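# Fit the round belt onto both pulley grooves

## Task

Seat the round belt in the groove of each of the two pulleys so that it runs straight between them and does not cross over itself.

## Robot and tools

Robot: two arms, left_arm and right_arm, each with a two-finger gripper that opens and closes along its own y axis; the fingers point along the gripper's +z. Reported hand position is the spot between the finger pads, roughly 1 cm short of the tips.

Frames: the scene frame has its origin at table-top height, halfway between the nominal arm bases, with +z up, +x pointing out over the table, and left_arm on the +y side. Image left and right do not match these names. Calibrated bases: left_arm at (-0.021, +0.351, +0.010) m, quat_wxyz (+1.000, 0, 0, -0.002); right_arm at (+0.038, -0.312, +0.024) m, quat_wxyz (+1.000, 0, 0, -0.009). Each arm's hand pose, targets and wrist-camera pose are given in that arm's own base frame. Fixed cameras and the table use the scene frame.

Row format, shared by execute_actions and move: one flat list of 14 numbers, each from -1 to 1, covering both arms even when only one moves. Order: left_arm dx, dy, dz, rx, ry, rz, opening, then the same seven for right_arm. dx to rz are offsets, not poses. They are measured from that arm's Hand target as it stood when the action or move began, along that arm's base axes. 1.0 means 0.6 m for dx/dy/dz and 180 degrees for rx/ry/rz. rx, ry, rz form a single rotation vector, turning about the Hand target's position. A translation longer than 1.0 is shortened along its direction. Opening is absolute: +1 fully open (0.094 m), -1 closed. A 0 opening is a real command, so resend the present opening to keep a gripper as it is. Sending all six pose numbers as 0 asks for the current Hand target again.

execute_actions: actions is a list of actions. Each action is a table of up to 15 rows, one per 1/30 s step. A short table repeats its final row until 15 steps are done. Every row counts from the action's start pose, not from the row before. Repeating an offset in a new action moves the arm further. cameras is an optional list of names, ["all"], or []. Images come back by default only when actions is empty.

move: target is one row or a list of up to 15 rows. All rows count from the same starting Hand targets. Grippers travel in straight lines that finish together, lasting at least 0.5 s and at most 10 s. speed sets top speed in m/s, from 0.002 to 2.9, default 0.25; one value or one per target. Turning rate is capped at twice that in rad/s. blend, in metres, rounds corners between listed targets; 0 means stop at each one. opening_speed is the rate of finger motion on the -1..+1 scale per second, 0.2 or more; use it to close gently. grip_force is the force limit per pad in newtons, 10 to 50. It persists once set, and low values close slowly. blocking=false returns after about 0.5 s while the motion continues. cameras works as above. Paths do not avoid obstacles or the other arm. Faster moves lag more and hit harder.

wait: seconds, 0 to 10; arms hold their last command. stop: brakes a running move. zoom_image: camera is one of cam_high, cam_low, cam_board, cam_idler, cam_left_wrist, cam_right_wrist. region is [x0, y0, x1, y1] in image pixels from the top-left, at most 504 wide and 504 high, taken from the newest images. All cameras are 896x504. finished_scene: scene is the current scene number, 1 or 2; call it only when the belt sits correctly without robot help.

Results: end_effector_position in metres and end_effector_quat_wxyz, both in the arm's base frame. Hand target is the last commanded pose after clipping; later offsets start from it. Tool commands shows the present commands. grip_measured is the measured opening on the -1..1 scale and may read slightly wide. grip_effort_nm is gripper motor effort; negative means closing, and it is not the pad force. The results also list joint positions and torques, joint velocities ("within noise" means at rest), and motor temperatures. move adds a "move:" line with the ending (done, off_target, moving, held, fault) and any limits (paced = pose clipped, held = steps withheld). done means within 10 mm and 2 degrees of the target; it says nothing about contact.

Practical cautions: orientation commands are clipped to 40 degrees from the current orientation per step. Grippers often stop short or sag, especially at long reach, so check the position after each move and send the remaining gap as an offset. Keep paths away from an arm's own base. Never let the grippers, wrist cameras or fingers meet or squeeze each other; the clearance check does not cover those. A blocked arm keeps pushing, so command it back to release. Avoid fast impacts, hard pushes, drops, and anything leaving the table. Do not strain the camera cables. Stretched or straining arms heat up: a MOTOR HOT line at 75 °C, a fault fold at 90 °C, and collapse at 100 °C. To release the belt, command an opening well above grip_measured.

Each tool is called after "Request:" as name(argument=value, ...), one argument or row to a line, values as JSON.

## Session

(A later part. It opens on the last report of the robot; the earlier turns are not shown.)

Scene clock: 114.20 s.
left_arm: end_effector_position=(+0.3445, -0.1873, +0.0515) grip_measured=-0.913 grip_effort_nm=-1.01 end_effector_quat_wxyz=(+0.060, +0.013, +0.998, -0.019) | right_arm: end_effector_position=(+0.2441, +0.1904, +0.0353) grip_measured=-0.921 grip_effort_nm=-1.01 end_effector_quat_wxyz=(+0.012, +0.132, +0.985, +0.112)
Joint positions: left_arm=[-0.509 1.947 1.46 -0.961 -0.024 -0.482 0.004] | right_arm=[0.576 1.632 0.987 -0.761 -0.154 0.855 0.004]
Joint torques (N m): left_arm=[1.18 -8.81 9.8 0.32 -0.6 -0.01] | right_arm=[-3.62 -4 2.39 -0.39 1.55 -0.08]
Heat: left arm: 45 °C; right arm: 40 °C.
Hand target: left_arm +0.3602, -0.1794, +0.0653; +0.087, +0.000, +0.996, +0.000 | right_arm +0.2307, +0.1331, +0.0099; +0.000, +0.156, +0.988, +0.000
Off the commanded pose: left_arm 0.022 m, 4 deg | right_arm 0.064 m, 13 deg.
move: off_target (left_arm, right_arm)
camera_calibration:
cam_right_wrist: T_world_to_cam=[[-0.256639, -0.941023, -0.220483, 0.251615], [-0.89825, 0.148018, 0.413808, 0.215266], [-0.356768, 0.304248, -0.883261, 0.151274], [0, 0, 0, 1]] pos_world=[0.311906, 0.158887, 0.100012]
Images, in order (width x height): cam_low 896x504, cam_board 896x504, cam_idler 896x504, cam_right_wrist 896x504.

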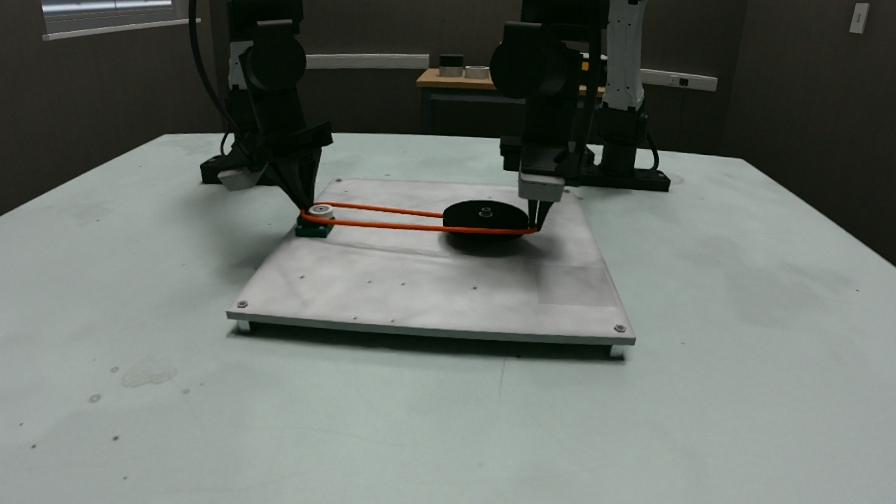

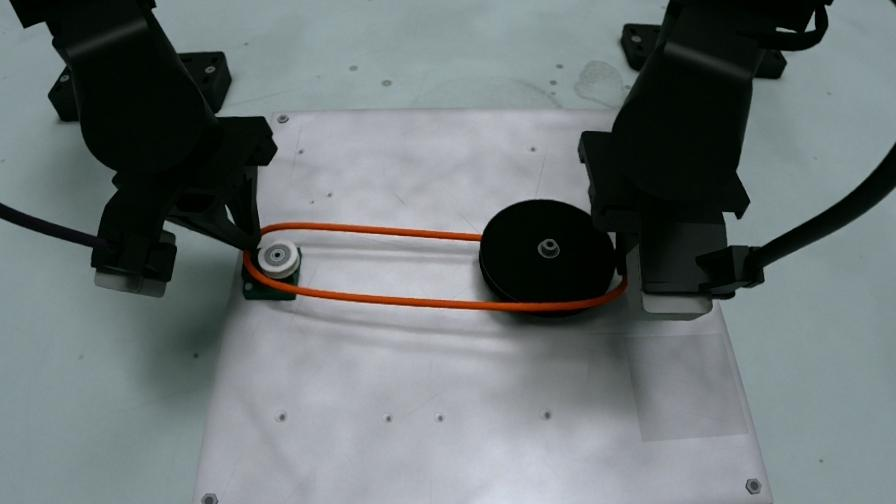

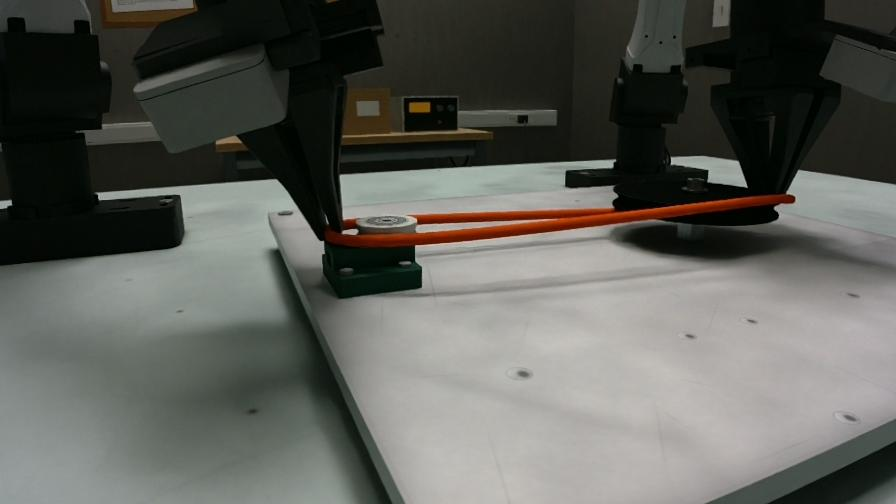

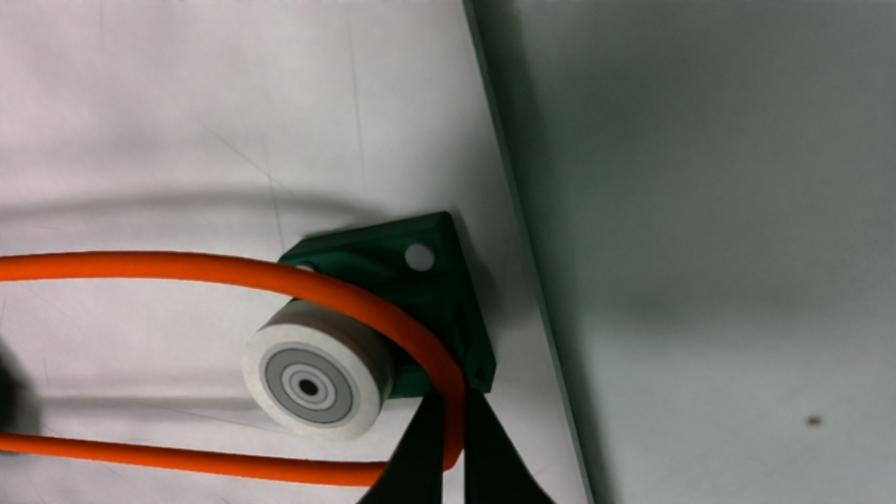

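Request:
move(
  target=[0.0,0,0,0,0,0,-0.95,0.0,0.045,0.018,0,0,0,-1],
  speed=0.04,
  cameras=["cam_low","cam_idler","cam_board","cam_right_wrist"],
)

Request:
zoom_image(
  camera="cam_idler",
  region=[280, 140, 580, 300],
)

Request:
zoom_image(
  camera="cam_idler",
  region=[580, 140, 820, 260],
)

Scene clock: 116.27 s.
left_arm: end_effector_position=(+0.3445, -0.1873, +0.0515) grip_measured=-0.913 grip_effort_nm=-1.01 end_effector_quat_wxyz=(+0.060, +0.013, +0.998, -0.019) | right_arm: end_effector_position=(+0.2440, +0.1927, +0.0360) grip_measured=-0.920 grip_effort_nm=-1.01 end_effector_quat_wxyz=(+0.016, +0.146, +0.986, +0.082)
Joint positions: left_arm=[-0.509 1.947 1.46 -0.961 -0.024 -0.482 0.004] | right_arm=[0.615 1.658 1.029 -0.804 -0.096 0.915 0.004]
Joint torques (N m): left_arm=[1.2 -8.8 9.81 0.32 -0.6 -0.01] | right_arm=[-0.69 -3.49 5.03 -0.42 1.03 0.12]
Heat: left arm: 45 °C; right arm: 39 °C.
Hand target: left_arm +0.3602, -0.1794, +0.0653; +0.087, +0.000, +0.996, +0.000 | right_arm +0.2306, +0.1602, +0.0207; +0.000, +0.156, +0.988, +0.000
Off the commanded pose: left_arm 0.022 m, 4 deg | right_arm 0.038 m, 10 deg.
move: off_target (left_arm, right_arm)
camera_calibration:
cam_right_wrist: T_world_to_cam=[[-0.283918, -0.94472, -0.163998, 0.25913], [-0.892531, 0.197884, 0.405253, 0.20384], [-0.350397, 0.261432, -0.899375, 0.158438], [0, 0, 0, 1]] pos_world=[0.311021, 0.163048, 0.102385]
Images, in order (width x height): cam_low 896x504, cam_board 896x504, cam_idler 896x504, cam_right_wrist 896x504.

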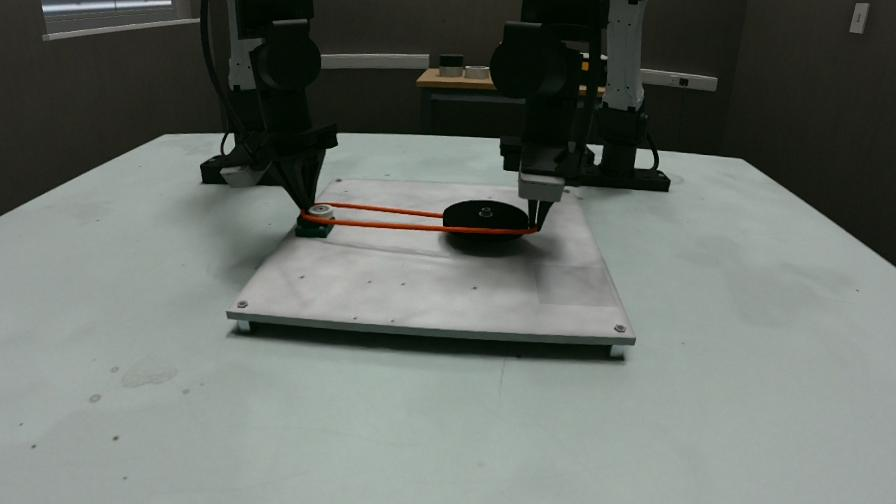

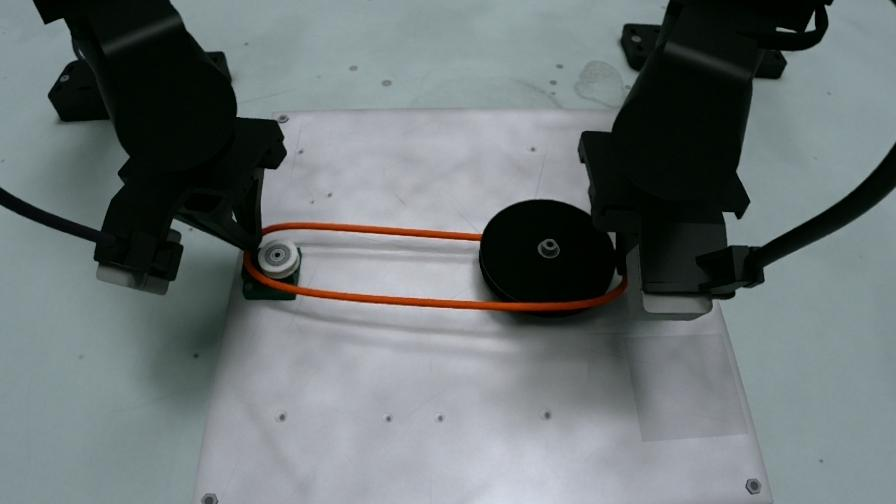

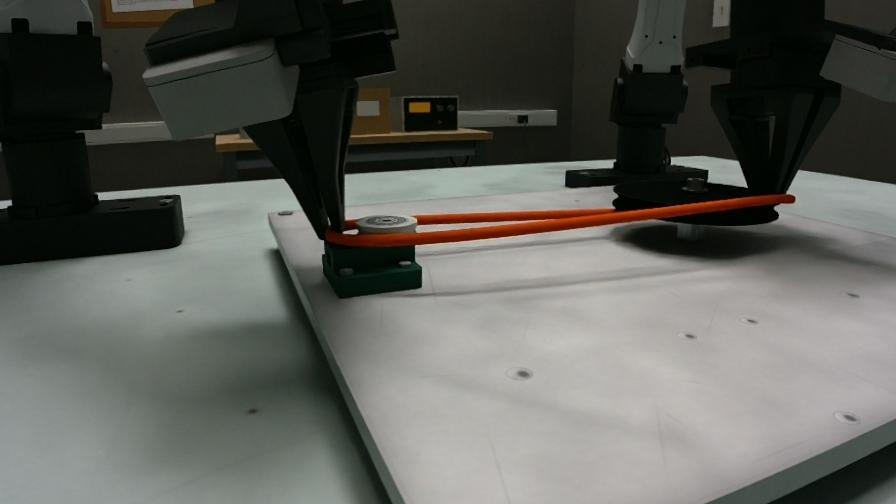

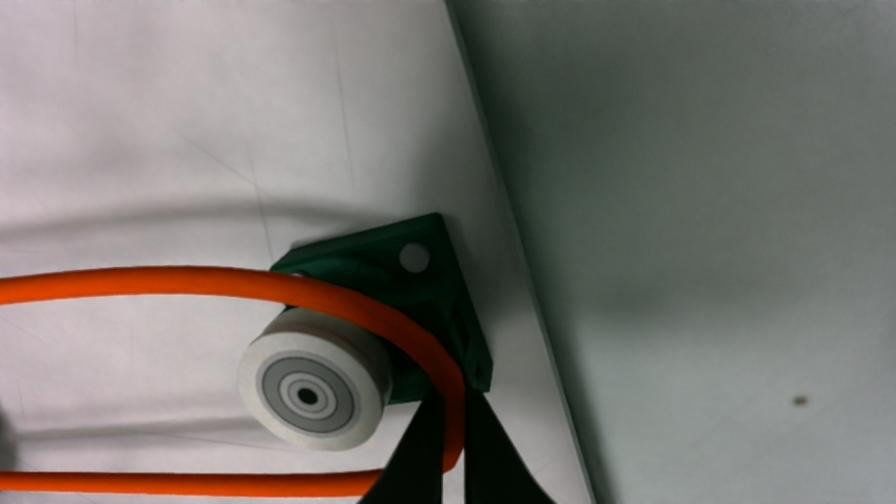

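Scaled by 1.680 from the camera's 896x504 image, which has a finer 1280x720 frame.

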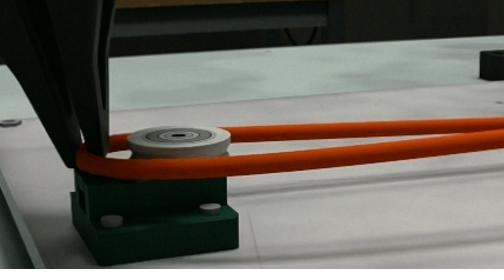

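Scaled by 2.100 from the camera's 896x504 image, which has a finer 1280x720 frame.

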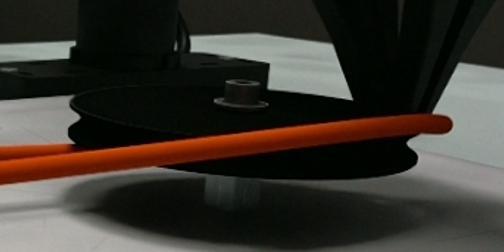

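Request:
move(
  target=[0.0,0.005,-0.01,0,0.055,0,-0.95,0.0,0.02,0.014,0,0,0,-1],
  speed=0.04,
  cameras=["cam_low","cam_idler","cam_left_wrist","cam_right_wrist"],
)

Request:
zoom_image(
  camera="cam_idler",
  region=[280, 140, 580, 300],
)

Request:
zoom_image(
  camera="cam_idler",
  region=[580, 140, 820, 260],
)

Request:
zoom_image(
  camera="cam_low",
  region=[280, 160, 600, 290],
)

Scene clock: 120.07 s.
left_arm: end_effector_position=(+0.3498, -0.1878, +0.0490) grip_measured=-0.913 grip_effort_nm=-1.01 end_effector_quat_wxyz=(-0.010, +0.006, +1.000, -0.012) | right_arm: end_effector_position=(+0.2419, +0.1993, +0.0368) grip_measured=-0.920 grip_effort_nm=-1.01 end_effector_quat_wxyz=(+0.014, +0.146, +0.987, +0.069)
Joint positions: left_arm=[-0.48 2.089 1.665 -1.154 0.03 -0.467 0.004] | right_arm=[0.646 1.683 1.064 -0.834 -0.078 0.945 0.004]
Joint torques (N m): left_arm=[2.43 -9.43 9.18 -0.07 -0.28 0.24] | right_arm=[-0.44 -4.44 6.16 -0.53 0.86 0.19]
Heat: left arm: 45 °C; right arm: 39 °C.
Hand target: left_arm +0.3602, -0.1764, +0.0593; +0.000, +0.000, +1.000, +0.000 | right_arm +0.2306, +0.1721, +0.0290; +0.000, +0.156, +0.988, +0.000
Off the commanded pose: left_arm 0.019 m, 2 deg | right_arm 0.030 m, 8 deg.
move: off_target (left_arm, right_arm)
camera_calibration:
cam_left_wrist: T_world_to_cam=[[-0.0131878, -0.999706, 0.0203327, -0.185272], [-0.904891, 0.0205839, 0.425146, 0.340622], [-0.425439, -0.0127922, -0.904897, 0.27716], [0, 0, 0, 1]] pos_world=[0.423698, -0.188683, 0.109754]
cam_right_wrist: T_world_to_cam=[[-0.286536, -0.948067, -0.138081, 0.265341], [-0.888438, 0.208996, 0.408654, 0.197008], [-0.358573, 0.23977, -0.902184, 0.163084], [0, 0, 0, 1]] pos_world=[0.309537, 0.171285, 0.103262]
Images, in order (width x height): cam_low 896x504, cam_idler 896x504, cam_left_wrist 896x504, cam_right_wrist 896x504.

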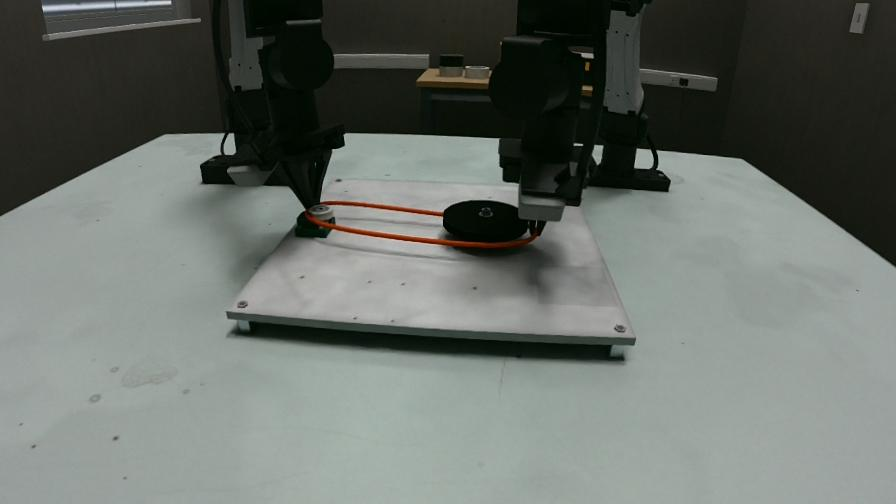

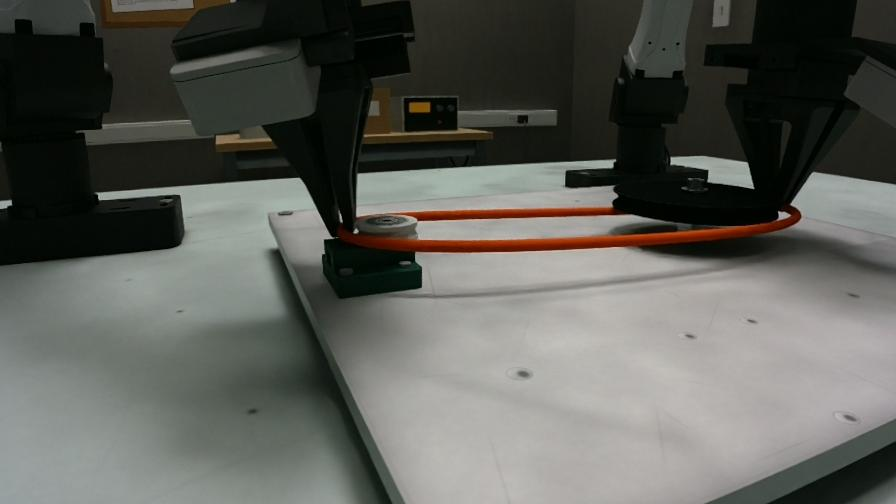

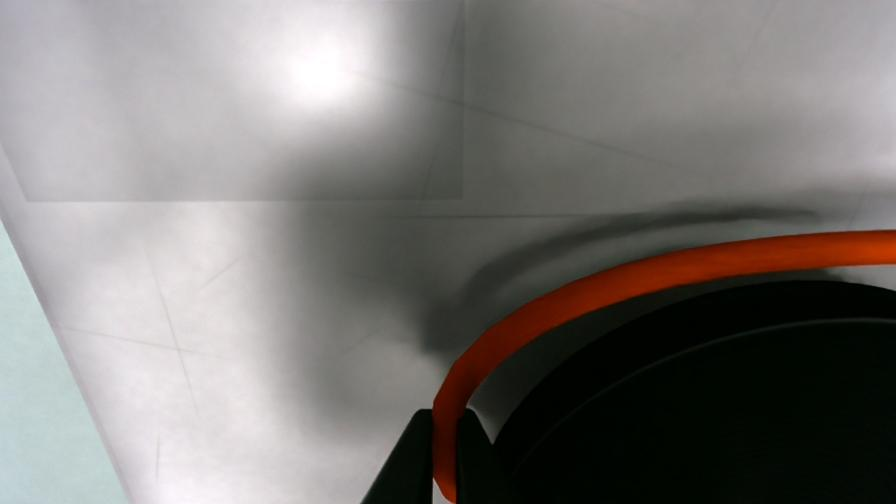

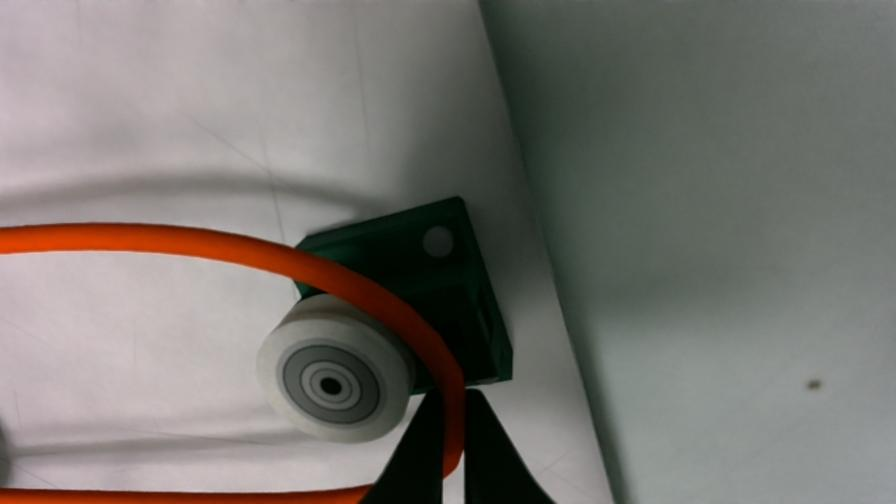

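Scaled by 1.680 from the camera's 896x504 image, which has a finer 1280x720 frame.

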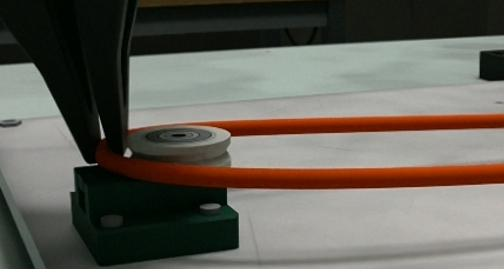

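Scaled by 2.100 from the camera's 896x504 image, which has a finer 1280x720 frame.

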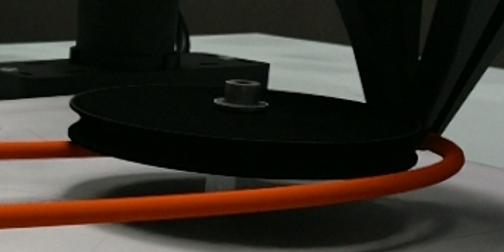

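Scaled by 1.575 from the camera's 896x504 image, which has a finer 1280x720 frame.

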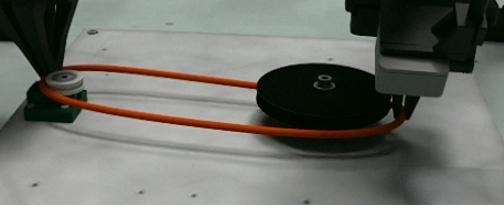

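Request:
move(
  target=[0.0,0.005,0.0,0,-0.034,0,-0.95,0.0,-0.035,0.006,0,-0.02,0,-1],
  speed=0.04,
  cameras=["cam_low","cam_idler","cam_left_wrist","cam_right_wrist"],
)

Request:
zoom_image(
  camera="cam_idler",
  region=[280, 140, 580, 300],
)

Request:
zoom_image(
  camera="cam_idler",
  region=[580, 140, 820, 260],
)

Request:
zoom_image(
  camera="cam_low",
  region=[280, 160, 600, 290],
)

Scene clock: 123.27 s.
left_arm: end_effector_position=(+0.3578, -0.1889, +0.0467) grip_measured=-0.914 grip_effort_nm=-1.01 end_effector_quat_wxyz=(+0.032, +0.007, +0.999, -0.024) | right_arm: end_effector_position=(+0.2416, +0.1942, +0.0381) grip_measured=-0.920 grip_effort_nm=-1.01 end_effector_quat_wxyz=(+0.031, +0.143, +0.986, +0.082)
Joint positions: left_arm=[-0.48 2.038 1.577 -1.031 0.014 -0.467 0.004] | right_arm=[0.637 1.633 1.01 -0.787 -0.072 0.93 0.004]
Joint torques (N m): left_arm=[1.06 -12.71 4.62 0.26 -0.62 0.1] | right_arm=[-2.85 -7.46 3.56 -0.43 1.12 -0.05]
Heat: left arm: 45 °C; right arm: 38 °C.
Hand target: left_arm +0.3602, -0.1734, +0.0593; +0.054, +0.000, +0.999, +0.000 | right_arm +0.2307, +0.1512, +0.0327; +0.031, +0.156, +0.987, +0.005
Off the commanded pose: left_arm 0.020 m, 4 deg | right_arm 0.045 m, 9 deg.
move: off_target (left_arm, right_arm)
camera_calibration:
cam_left_wrist: T_world_to_cam=[[-0.0152967, -0.998882, 0.0447286, -0.186468], [-0.937026, 0.0299313, 0.347975, 0.365639], [-0.348925, -0.0365889, -0.936436, 0.248115], [0, 0, 0, 1]] pos_world=[0.426335, -0.188126, 0.113451]
cam_right_wrist: T_world_to_cam=[[-0.275458, -0.946732, -0.166796, 0.258745], [-0.904821, 0.196735, 0.377617, 0.204801], [-0.324687, 0.254938, -0.910815, 0.154582], [0, 0, 0, 1]] pos_world=[0.306772, 0.165261, 0.106618]
Images, in order (width x height): cam_low 896x504, cam_idler 896x504, cam_left_wrist 896x504, cam_right_wrist 896x504.

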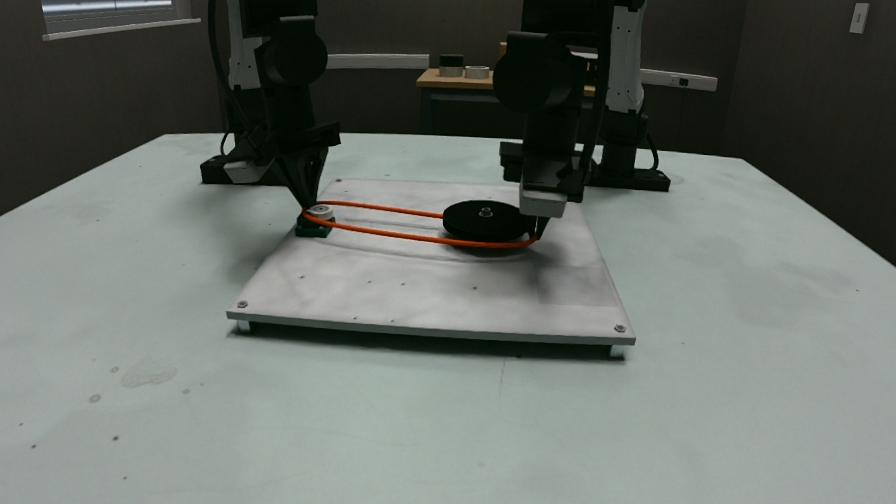

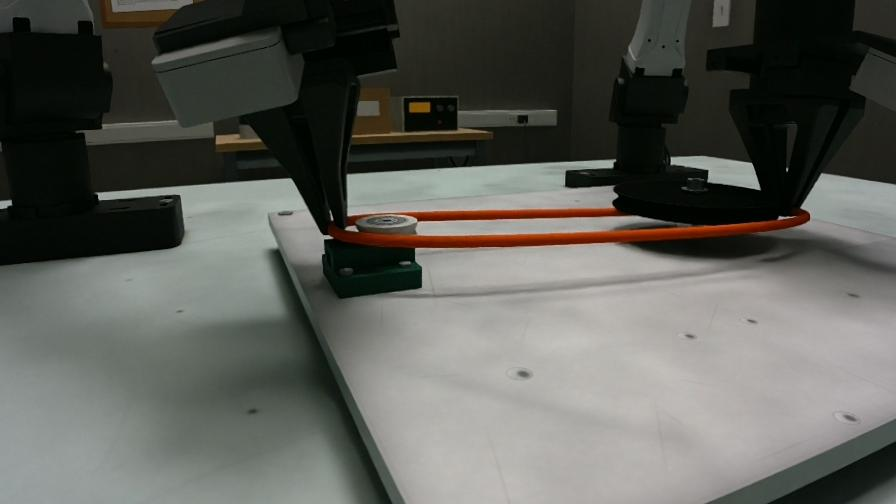

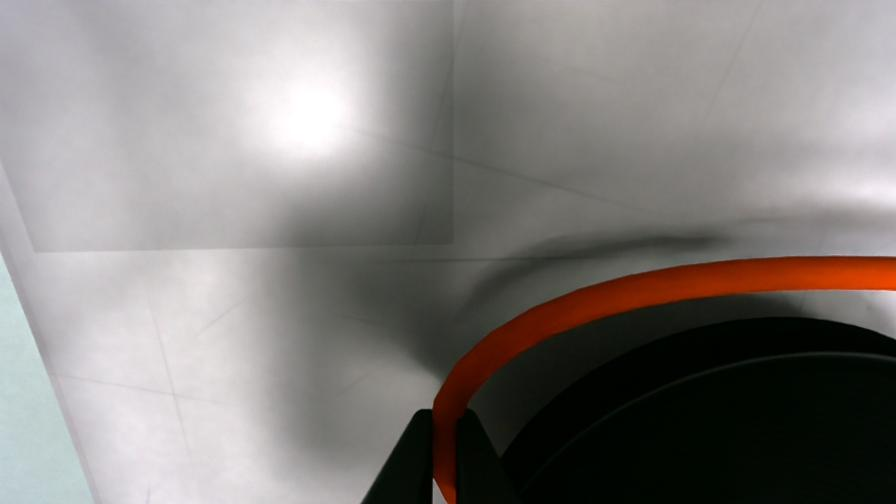

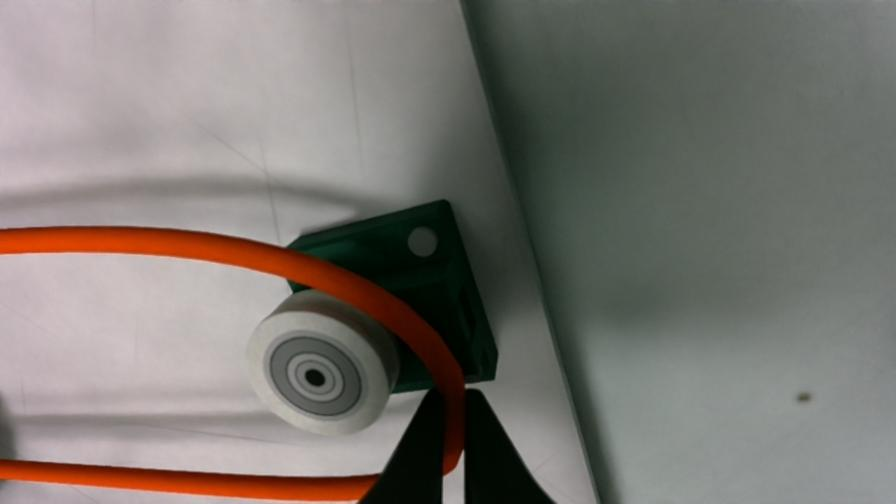

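Scaled by 1.680 from the camera's 896x504 image, which has a finer 1280x720 frame.

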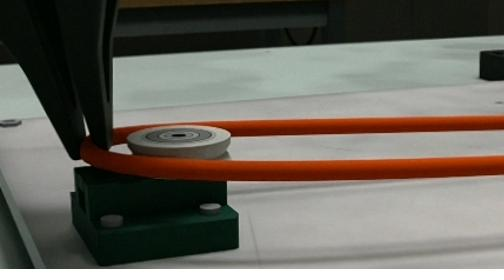

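Scaled by 2.100 from the camera's 896x504 image, which has a finer 1280x720 frame.

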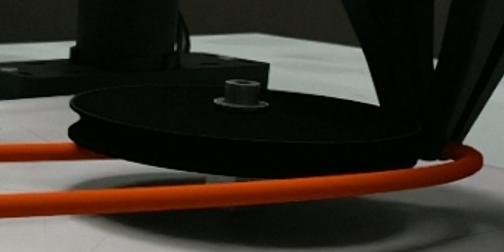

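Scaled by 1.575 from the camera's 896x504 image, which has a finer 1280x720 frame.

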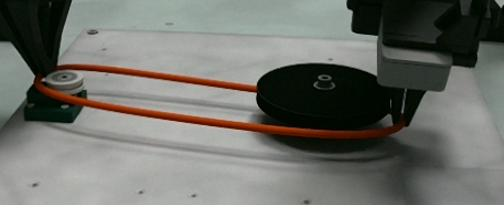

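Request:
move(
  target=[-0.018,0.0,0.012,0,-0.012,0,-0.95,0.0,-0.025,0.003,0,-0.02,0,-1],
  speed=0.04,
  cameras=["cam_low","cam_idler","cam_left_wrist"],
)

Request:
zoom_image(
  camera="cam_idler",
  region=[280, 140, 580, 300],
)

Request:
zoom_image(
  camera="cam_idler",
  region=[580, 140, 820, 260],
)

Request:
zoom_image(
  camera="cam_low",
  region=[280, 160, 600, 290],
)

Scene clock: 125.40 s.
left_arm: end_effector_position=(+0.3462, -0.1876, +0.0486) grip_measured=-0.914 grip_effort_nm=-1.01 end_effector_quat_wxyz=(+0.043, +0.009, +0.999, -0.024) | right_arm: end_effector_position=(+0.2432, +0.1904, +0.0444) grip_measured=-0.920 grip_effort_nm=-1.01 end_effector_quat_wxyz=(+0.062, +0.135, +0.983, +0.108)
Joint positions: left_arm=[-0.496 1.977 1.495 -0.989 0.002 -0.477 0.004] | right_arm=[0.625 1.552 0.936 -0.714 -0.071 0.906 0.004]
Joint torques (N m): left_arm=[0.54 -13.2 5.11 0.29 -0.71 -0.01] | right_arm=[-3.43 -6.69 3.69 -0.53 1.43 -0.06]
Heat: left arm: 46 °C; right arm: 38 °C.
Hand target: left_arm +0.3495, -0.1735, +0.0666; +0.073, +0.001, +0.997, +0.000 | right_arm +0.2306, +0.1362, +0.0344; +0.062, +0.156, +0.986, +0.010
Off the commanded pose: left_arm 0.023 m, 4 deg | right_arm 0.057 m, 12 deg.
move: off_target (left_arm, right_arm)
camera_calibration:
cam_left_wrist: T_world_to_cam=[[-0.0214128, -0.998799, 0.0440687, -0.183202], [-0.944587, 0.0346531, 0.326427, 0.358617], [-0.327562, -0.034637, -0.944195, 0.239186], [0, 0, 0, 1]] pos_world=[0.413171, -0.187125, 0.11685]
Images, in order (width x height): cam_low 896x504, cam_idler 896x504, cam_left_wrist 896x504.

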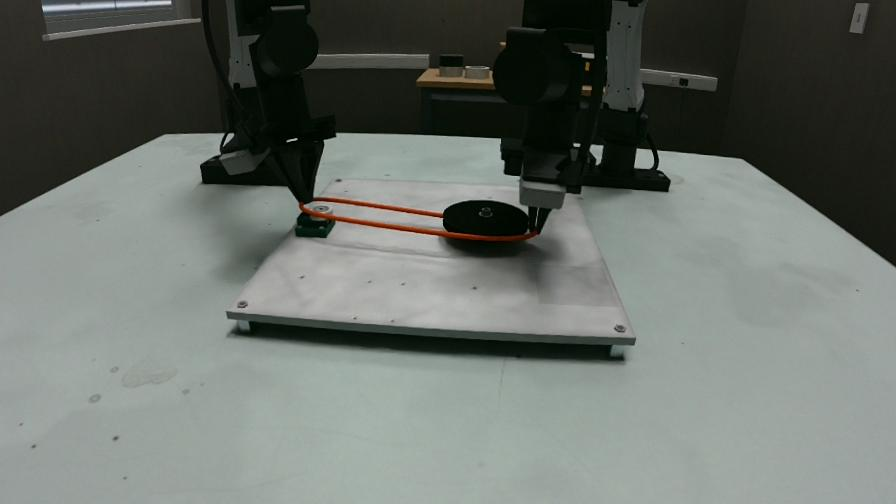

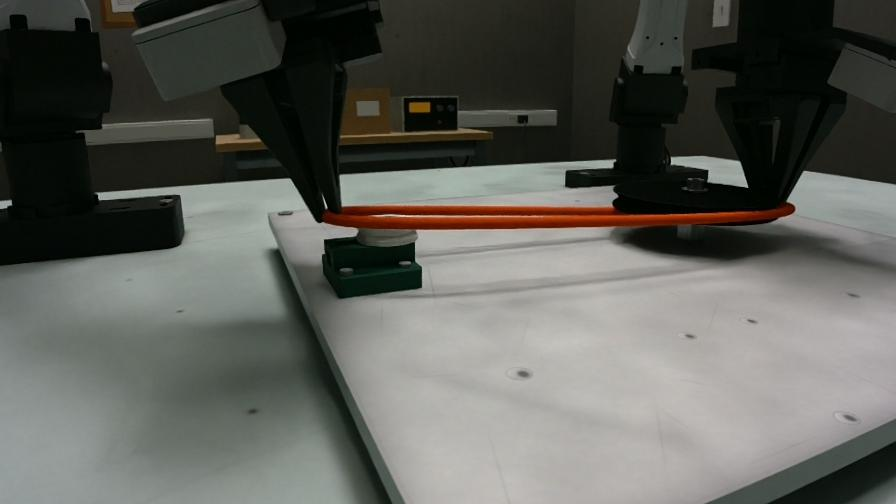

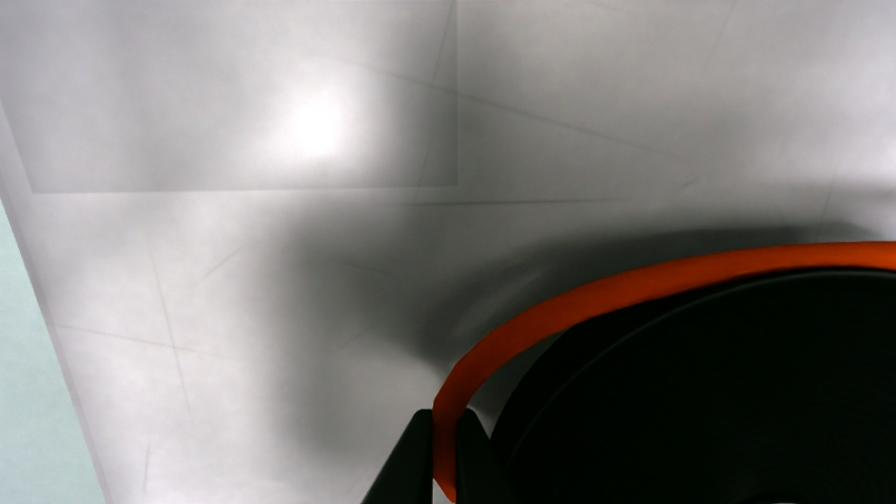

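Scaled by 1.680 from the camera's 896x504 image, which has a finer 1280x720 frame.

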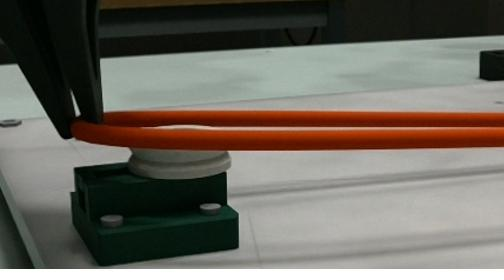

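Scaled by 2.100 from the camera's 896x504 image, which has a finer 1280x720 frame.

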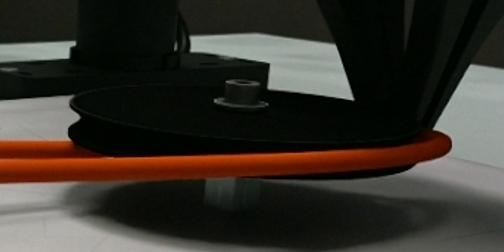

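Scaled by 1.575 from the camera's 896x504 image, which has a finer 1280x720 frame.

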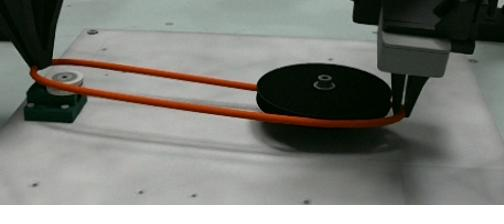

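Request:
move(
  target=[0,0.0,0,0,0,0,-0.95,0.0,0.008,-0.0155,0,0,0,-1],
  speed=0.04,
  cameras=["cam_idler","cam_right_wrist"],
)

Request:
zoom_image(
  camera="cam_idler",
  region=[280, 140, 580, 300],
)

Request:
zoom_image(
  camera="cam_idler",
  region=[580, 140, 820, 260],
)

Scene clock: 126.90 s.
left_arm: end_effector_position=(+0.3461, -0.1876, +0.0485) grip_measured=-0.914 grip_effort_nm=-1.01 end_effector_quat_wxyz=(+0.043, +0.009, +0.999, -0.024) | right_arm: end_effector_position=(+0.2441, +0.1909, +0.0412) grip_measured=-0.920 grip_effort_nm=-1.01 end_effector_quat_wxyz=(+0.066, +0.134, +0.982, +0.112)
Joint positions: left_arm=[-0.496 1.977 1.494 -0.989 0.002 -0.478 0.004] | right_arm=[0.625 1.552 0.919 -0.687 -0.07 0.905 0.004]
Joint torques (N m): left_arm=[0.54 -13.2 5.11 0.29 -0.71 -0.01] | right_arm=[-2.39 -5.09 3.66 -0.35 1.47 0.05]
Heat: left arm: 46 °C; right arm: 38 °C.
Hand target: left_arm +0.3494, -0.1735, +0.0665; +0.072, +0.000, +0.997, +0.000 | right_arm +0.2307, +0.1410, +0.0251; +0.062, +0.156, +0.986, +0.010
Off the commanded pose: left_arm 0.023 m, 4 deg | right_arm 0.054 m, 12 deg.
move: off_target (left_arm, right_arm)
camera_calibration:
cam_right_wrist: T_world_to_cam=[[-0.248433, -0.939825, -0.23454, 0.251677], [-0.934519, 0.16884, 0.313318, 0.221803], [-0.254865, 0.297021, -0.92023, 0.134307], [0, 0, 0, 1]] pos_world=[0.304034, 0.159191, 0.113127]
Images, in order (width x height): cam_idler 896x504, cam_right_wrist 896x504.

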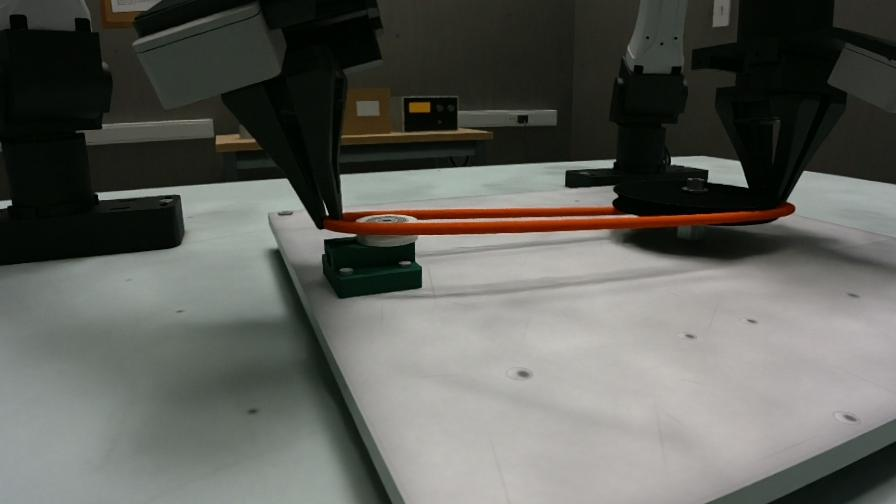

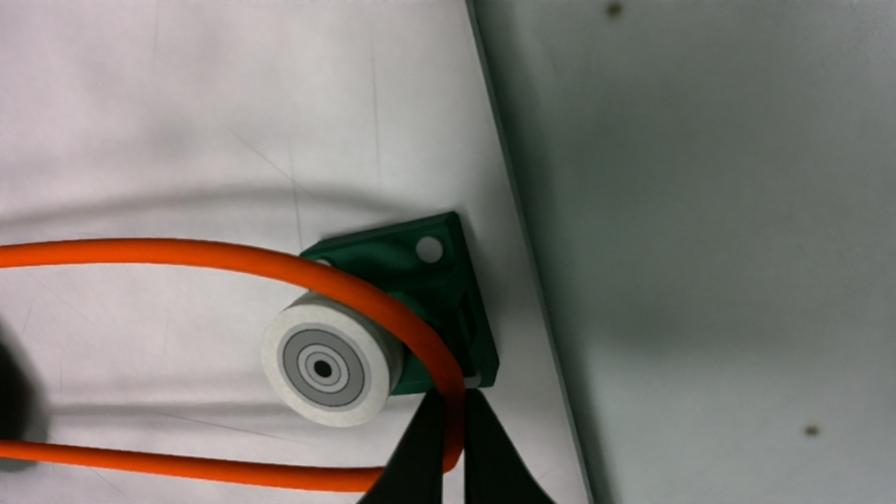

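Scaled by 1.680 from the camera's 896x504 image, which has a finer 1280x720 frame.

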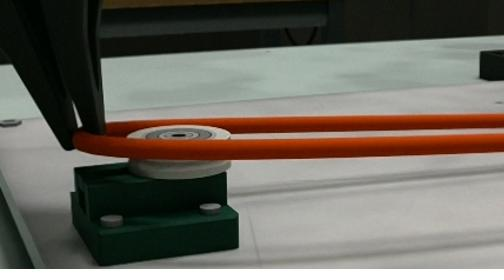

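Scaled by 2.100 from the camera's 896x504 image, which has a finer 1280x720 frame.

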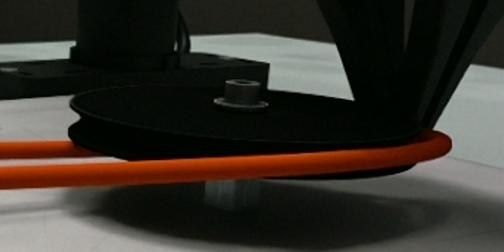

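Request:
move(
  target=[0,0.0,0,0,0,0,-0.95,0.0,0.05,-0.006,0,0,0,-1],
  speed=0.04,
  cameras=["cam_idler","cam_right_wrist"],
)

Request:
zoom_image(
  camera="cam_idler",
  region=[280, 140, 580, 300],
)

Request:
zoom_image(
  camera="cam_idler",
  region=[580, 140, 820, 260],
)

Scene clock: 128.97 s.
left_arm: end_effector_position=(+0.3462, -0.1876, +0.0492) grip_measured=-0.914 grip_effort_nm=-1.01 end_effector_quat_wxyz=(+0.044, +0.009, +0.999, -0.024) | right_arm: end_effector_position=(+0.2394, +0.1984, +0.0346) grip_measured=-0.920 grip_effort_nm=-1.01 end_effector_quat_wxyz=(+0.072, +0.146, +0.984, +0.079)
Joint positions: left_arm=[-0.496 1.975 1.494 -0.989 0.002 -0.478 0.004] | right_arm=[0.693 1.597 0.947 -0.707 0.001 0.986 0.004]
Joint torques (N m): left_arm=[0.54 -13.05 5.12 0.29 -0.71 -0.01] | right_arm=[-0.57 -3.38 5.67 -0.12 0.93 0.13]
Heat: left arm: 46 °C; right arm: 38 °C.
Hand target: left_arm +0.3493, -0.1735, +0.0665; +0.072, +0.000, +0.997, +0.000 | right_arm +0.2306, +0.1710, +0.0216; +0.062, +0.156, +0.986, +0.010
Off the commanded pose: left_arm 0.023 m, 4 deg | right_arm 0.032 m, 8 deg.
move: off_target (left_arm, right_arm)
camera_calibration:
cam_right_wrist: T_world_to_cam=[[-0.274615, -0.945739, -0.173678, 0.261295], [-0.928946, 0.214301, 0.301884, 0.20822], [-0.248285, 0.244239, -0.937391, 0.134389], [0, 0, 0, 1]] pos_world=[0.298548, 0.169673, 0.108498]
Images, in order (width x height): cam_idler 896x504, cam_right_wrist 896x504.

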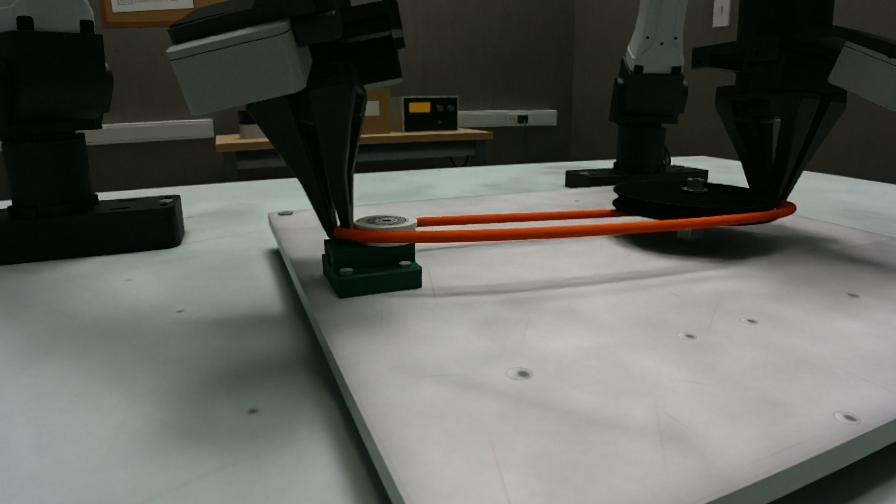

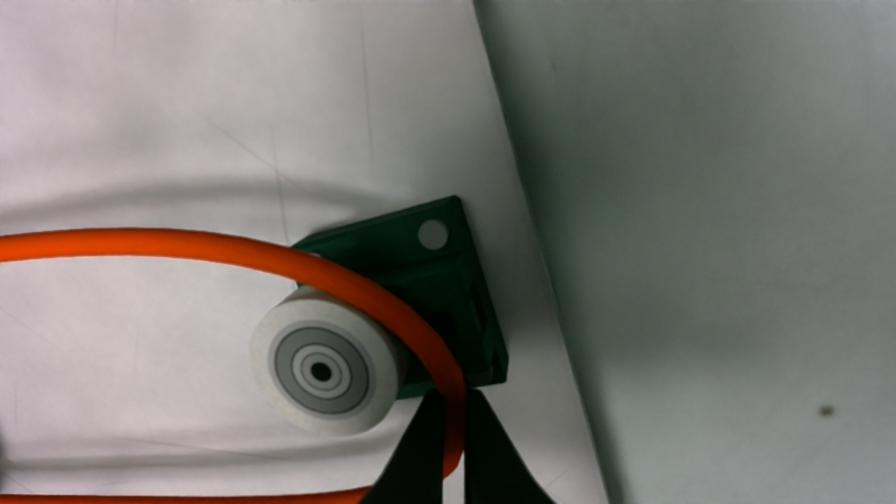

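Scaled by 1.680 from the camera's 896x504 image, which has a finer 1280x720 frame.

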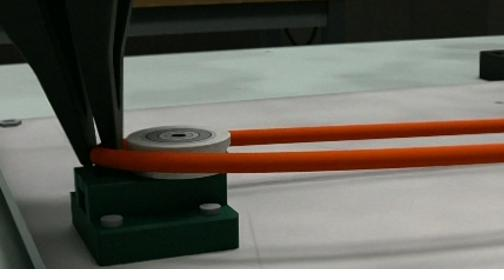

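Scaled by 2.100 from the camera's 896x504 image, which has a finer 1280x720 frame.

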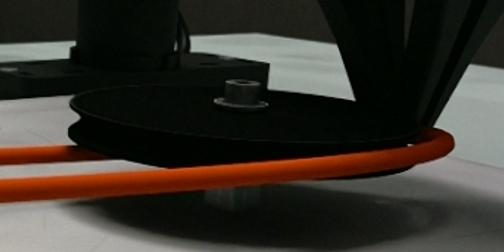

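Request:
move(
  target=[
    [0,0.0,0,0,0,0,-0.95,0.0,0.0,0.009,0,0,0,-1],
    [0,0.0,0,0,0,0,-0.95,0.0,0.0,0.009,0,0,0,-0.55],
  ],
  speed=0.04,
  opening_speed=0.5,
  cameras=["cam_idler","cam_low","cam_right_wrist"],
)

Request:
zoom_image(
  camera="cam_idler",
  region=[280, 140, 580, 300],
)

Request:
zoom_image(
  camera="cam_idler",
  region=[580, 140, 820, 260],
)

Scene clock: 131.90 s.
left_arm: end_effector_position=(+0.3462, -0.1876, +0.0492) grip_measured=-0.914 grip_effort_nm=-1.01 end_effector_quat_wxyz=(+0.044, +0.009, +0.999, -0.024) | right_arm: end_effector_position=(+0.2377, +0.1923, +0.0332) grip_measured=-0.551 grip_effort_nm=0.08 end_effector_quat_wxyz=(+0.071, +0.147, +0.985, +0.063)
Joint positions: left_arm=[-0.496 1.975 1.494 -0.989 0.002 -0.478 0.004] | right_arm=[0.693 1.601 0.951 -0.732 0.022 0.987 0.021]
Joint torques (N m): left_arm=[0.55 -13.05 5.12 0.3 -0.71 -0.01] | right_arm=[-0.72 -4.27 6.24 -0.13 0.74 0.17]
Heat: left arm: 48 °C; right arm: 38 °C.
Hand target: left_arm +0.3493, -0.1735, +0.0665; +0.072, +0.000, +0.997, +0.000 | right_arm +0.2306, +0.1709, +0.0270; +0.062, +0.156, +0.986, +0.010
Off the commanded pose: left_arm 0.022 m, 4 deg | right_arm 0.023 m, 6 deg.
move: off_target (left_arm, right_arm); target 2's new opening was sent with right_arm's hand 0.030 m and 8 deg from that target
camera_calibration:
cam_right_wrist: T_world_to_cam=[[-0.280341, -0.949429, -0.1414, 0.255872], [-0.925697, 0.22843, 0.301504, 0.204915], [-0.253957, 0.215418, -0.942922, 0.141132], [0, 0, 0, 1]] pos_world=[0.297262, 0.165721, 0.107474]
Images, in order (width x height): cam_low 896x504, cam_idler 896x504, cam_right_wrist 896x504.

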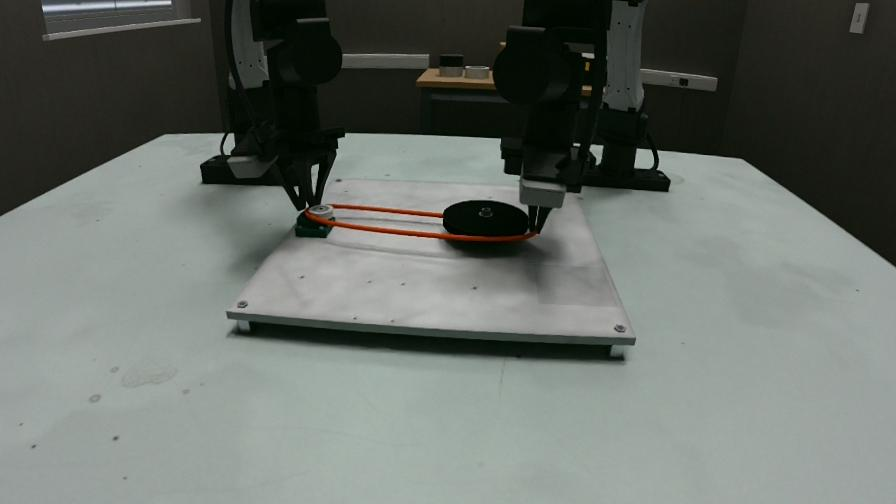

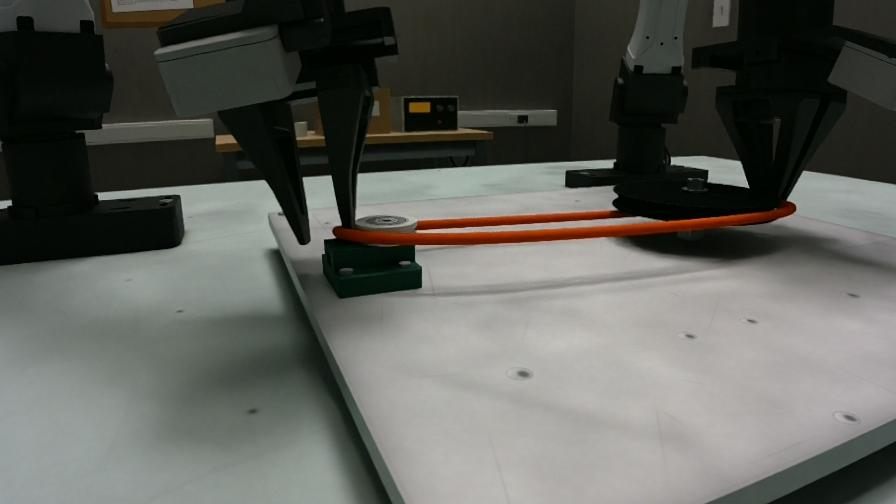

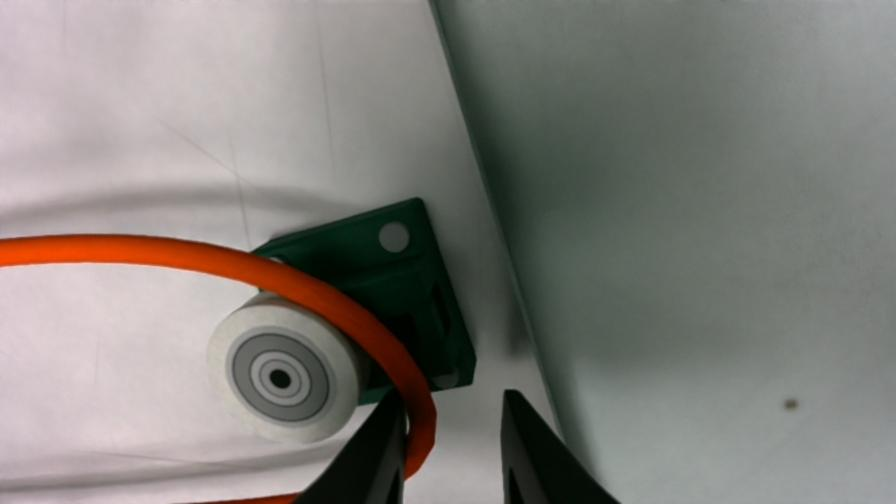

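Scaled by 1.680 from the camera's 896x504 image, which has a finer 1280x720 frame.

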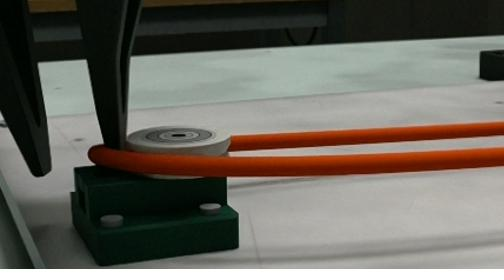

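Scaled by 2.100 from the camera's 896x504 image, which has a finer 1280x720 frame.

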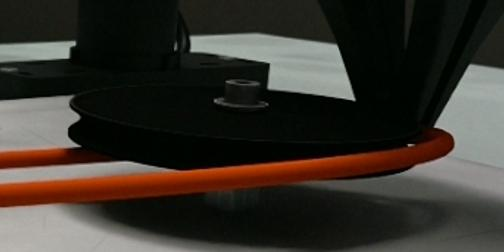

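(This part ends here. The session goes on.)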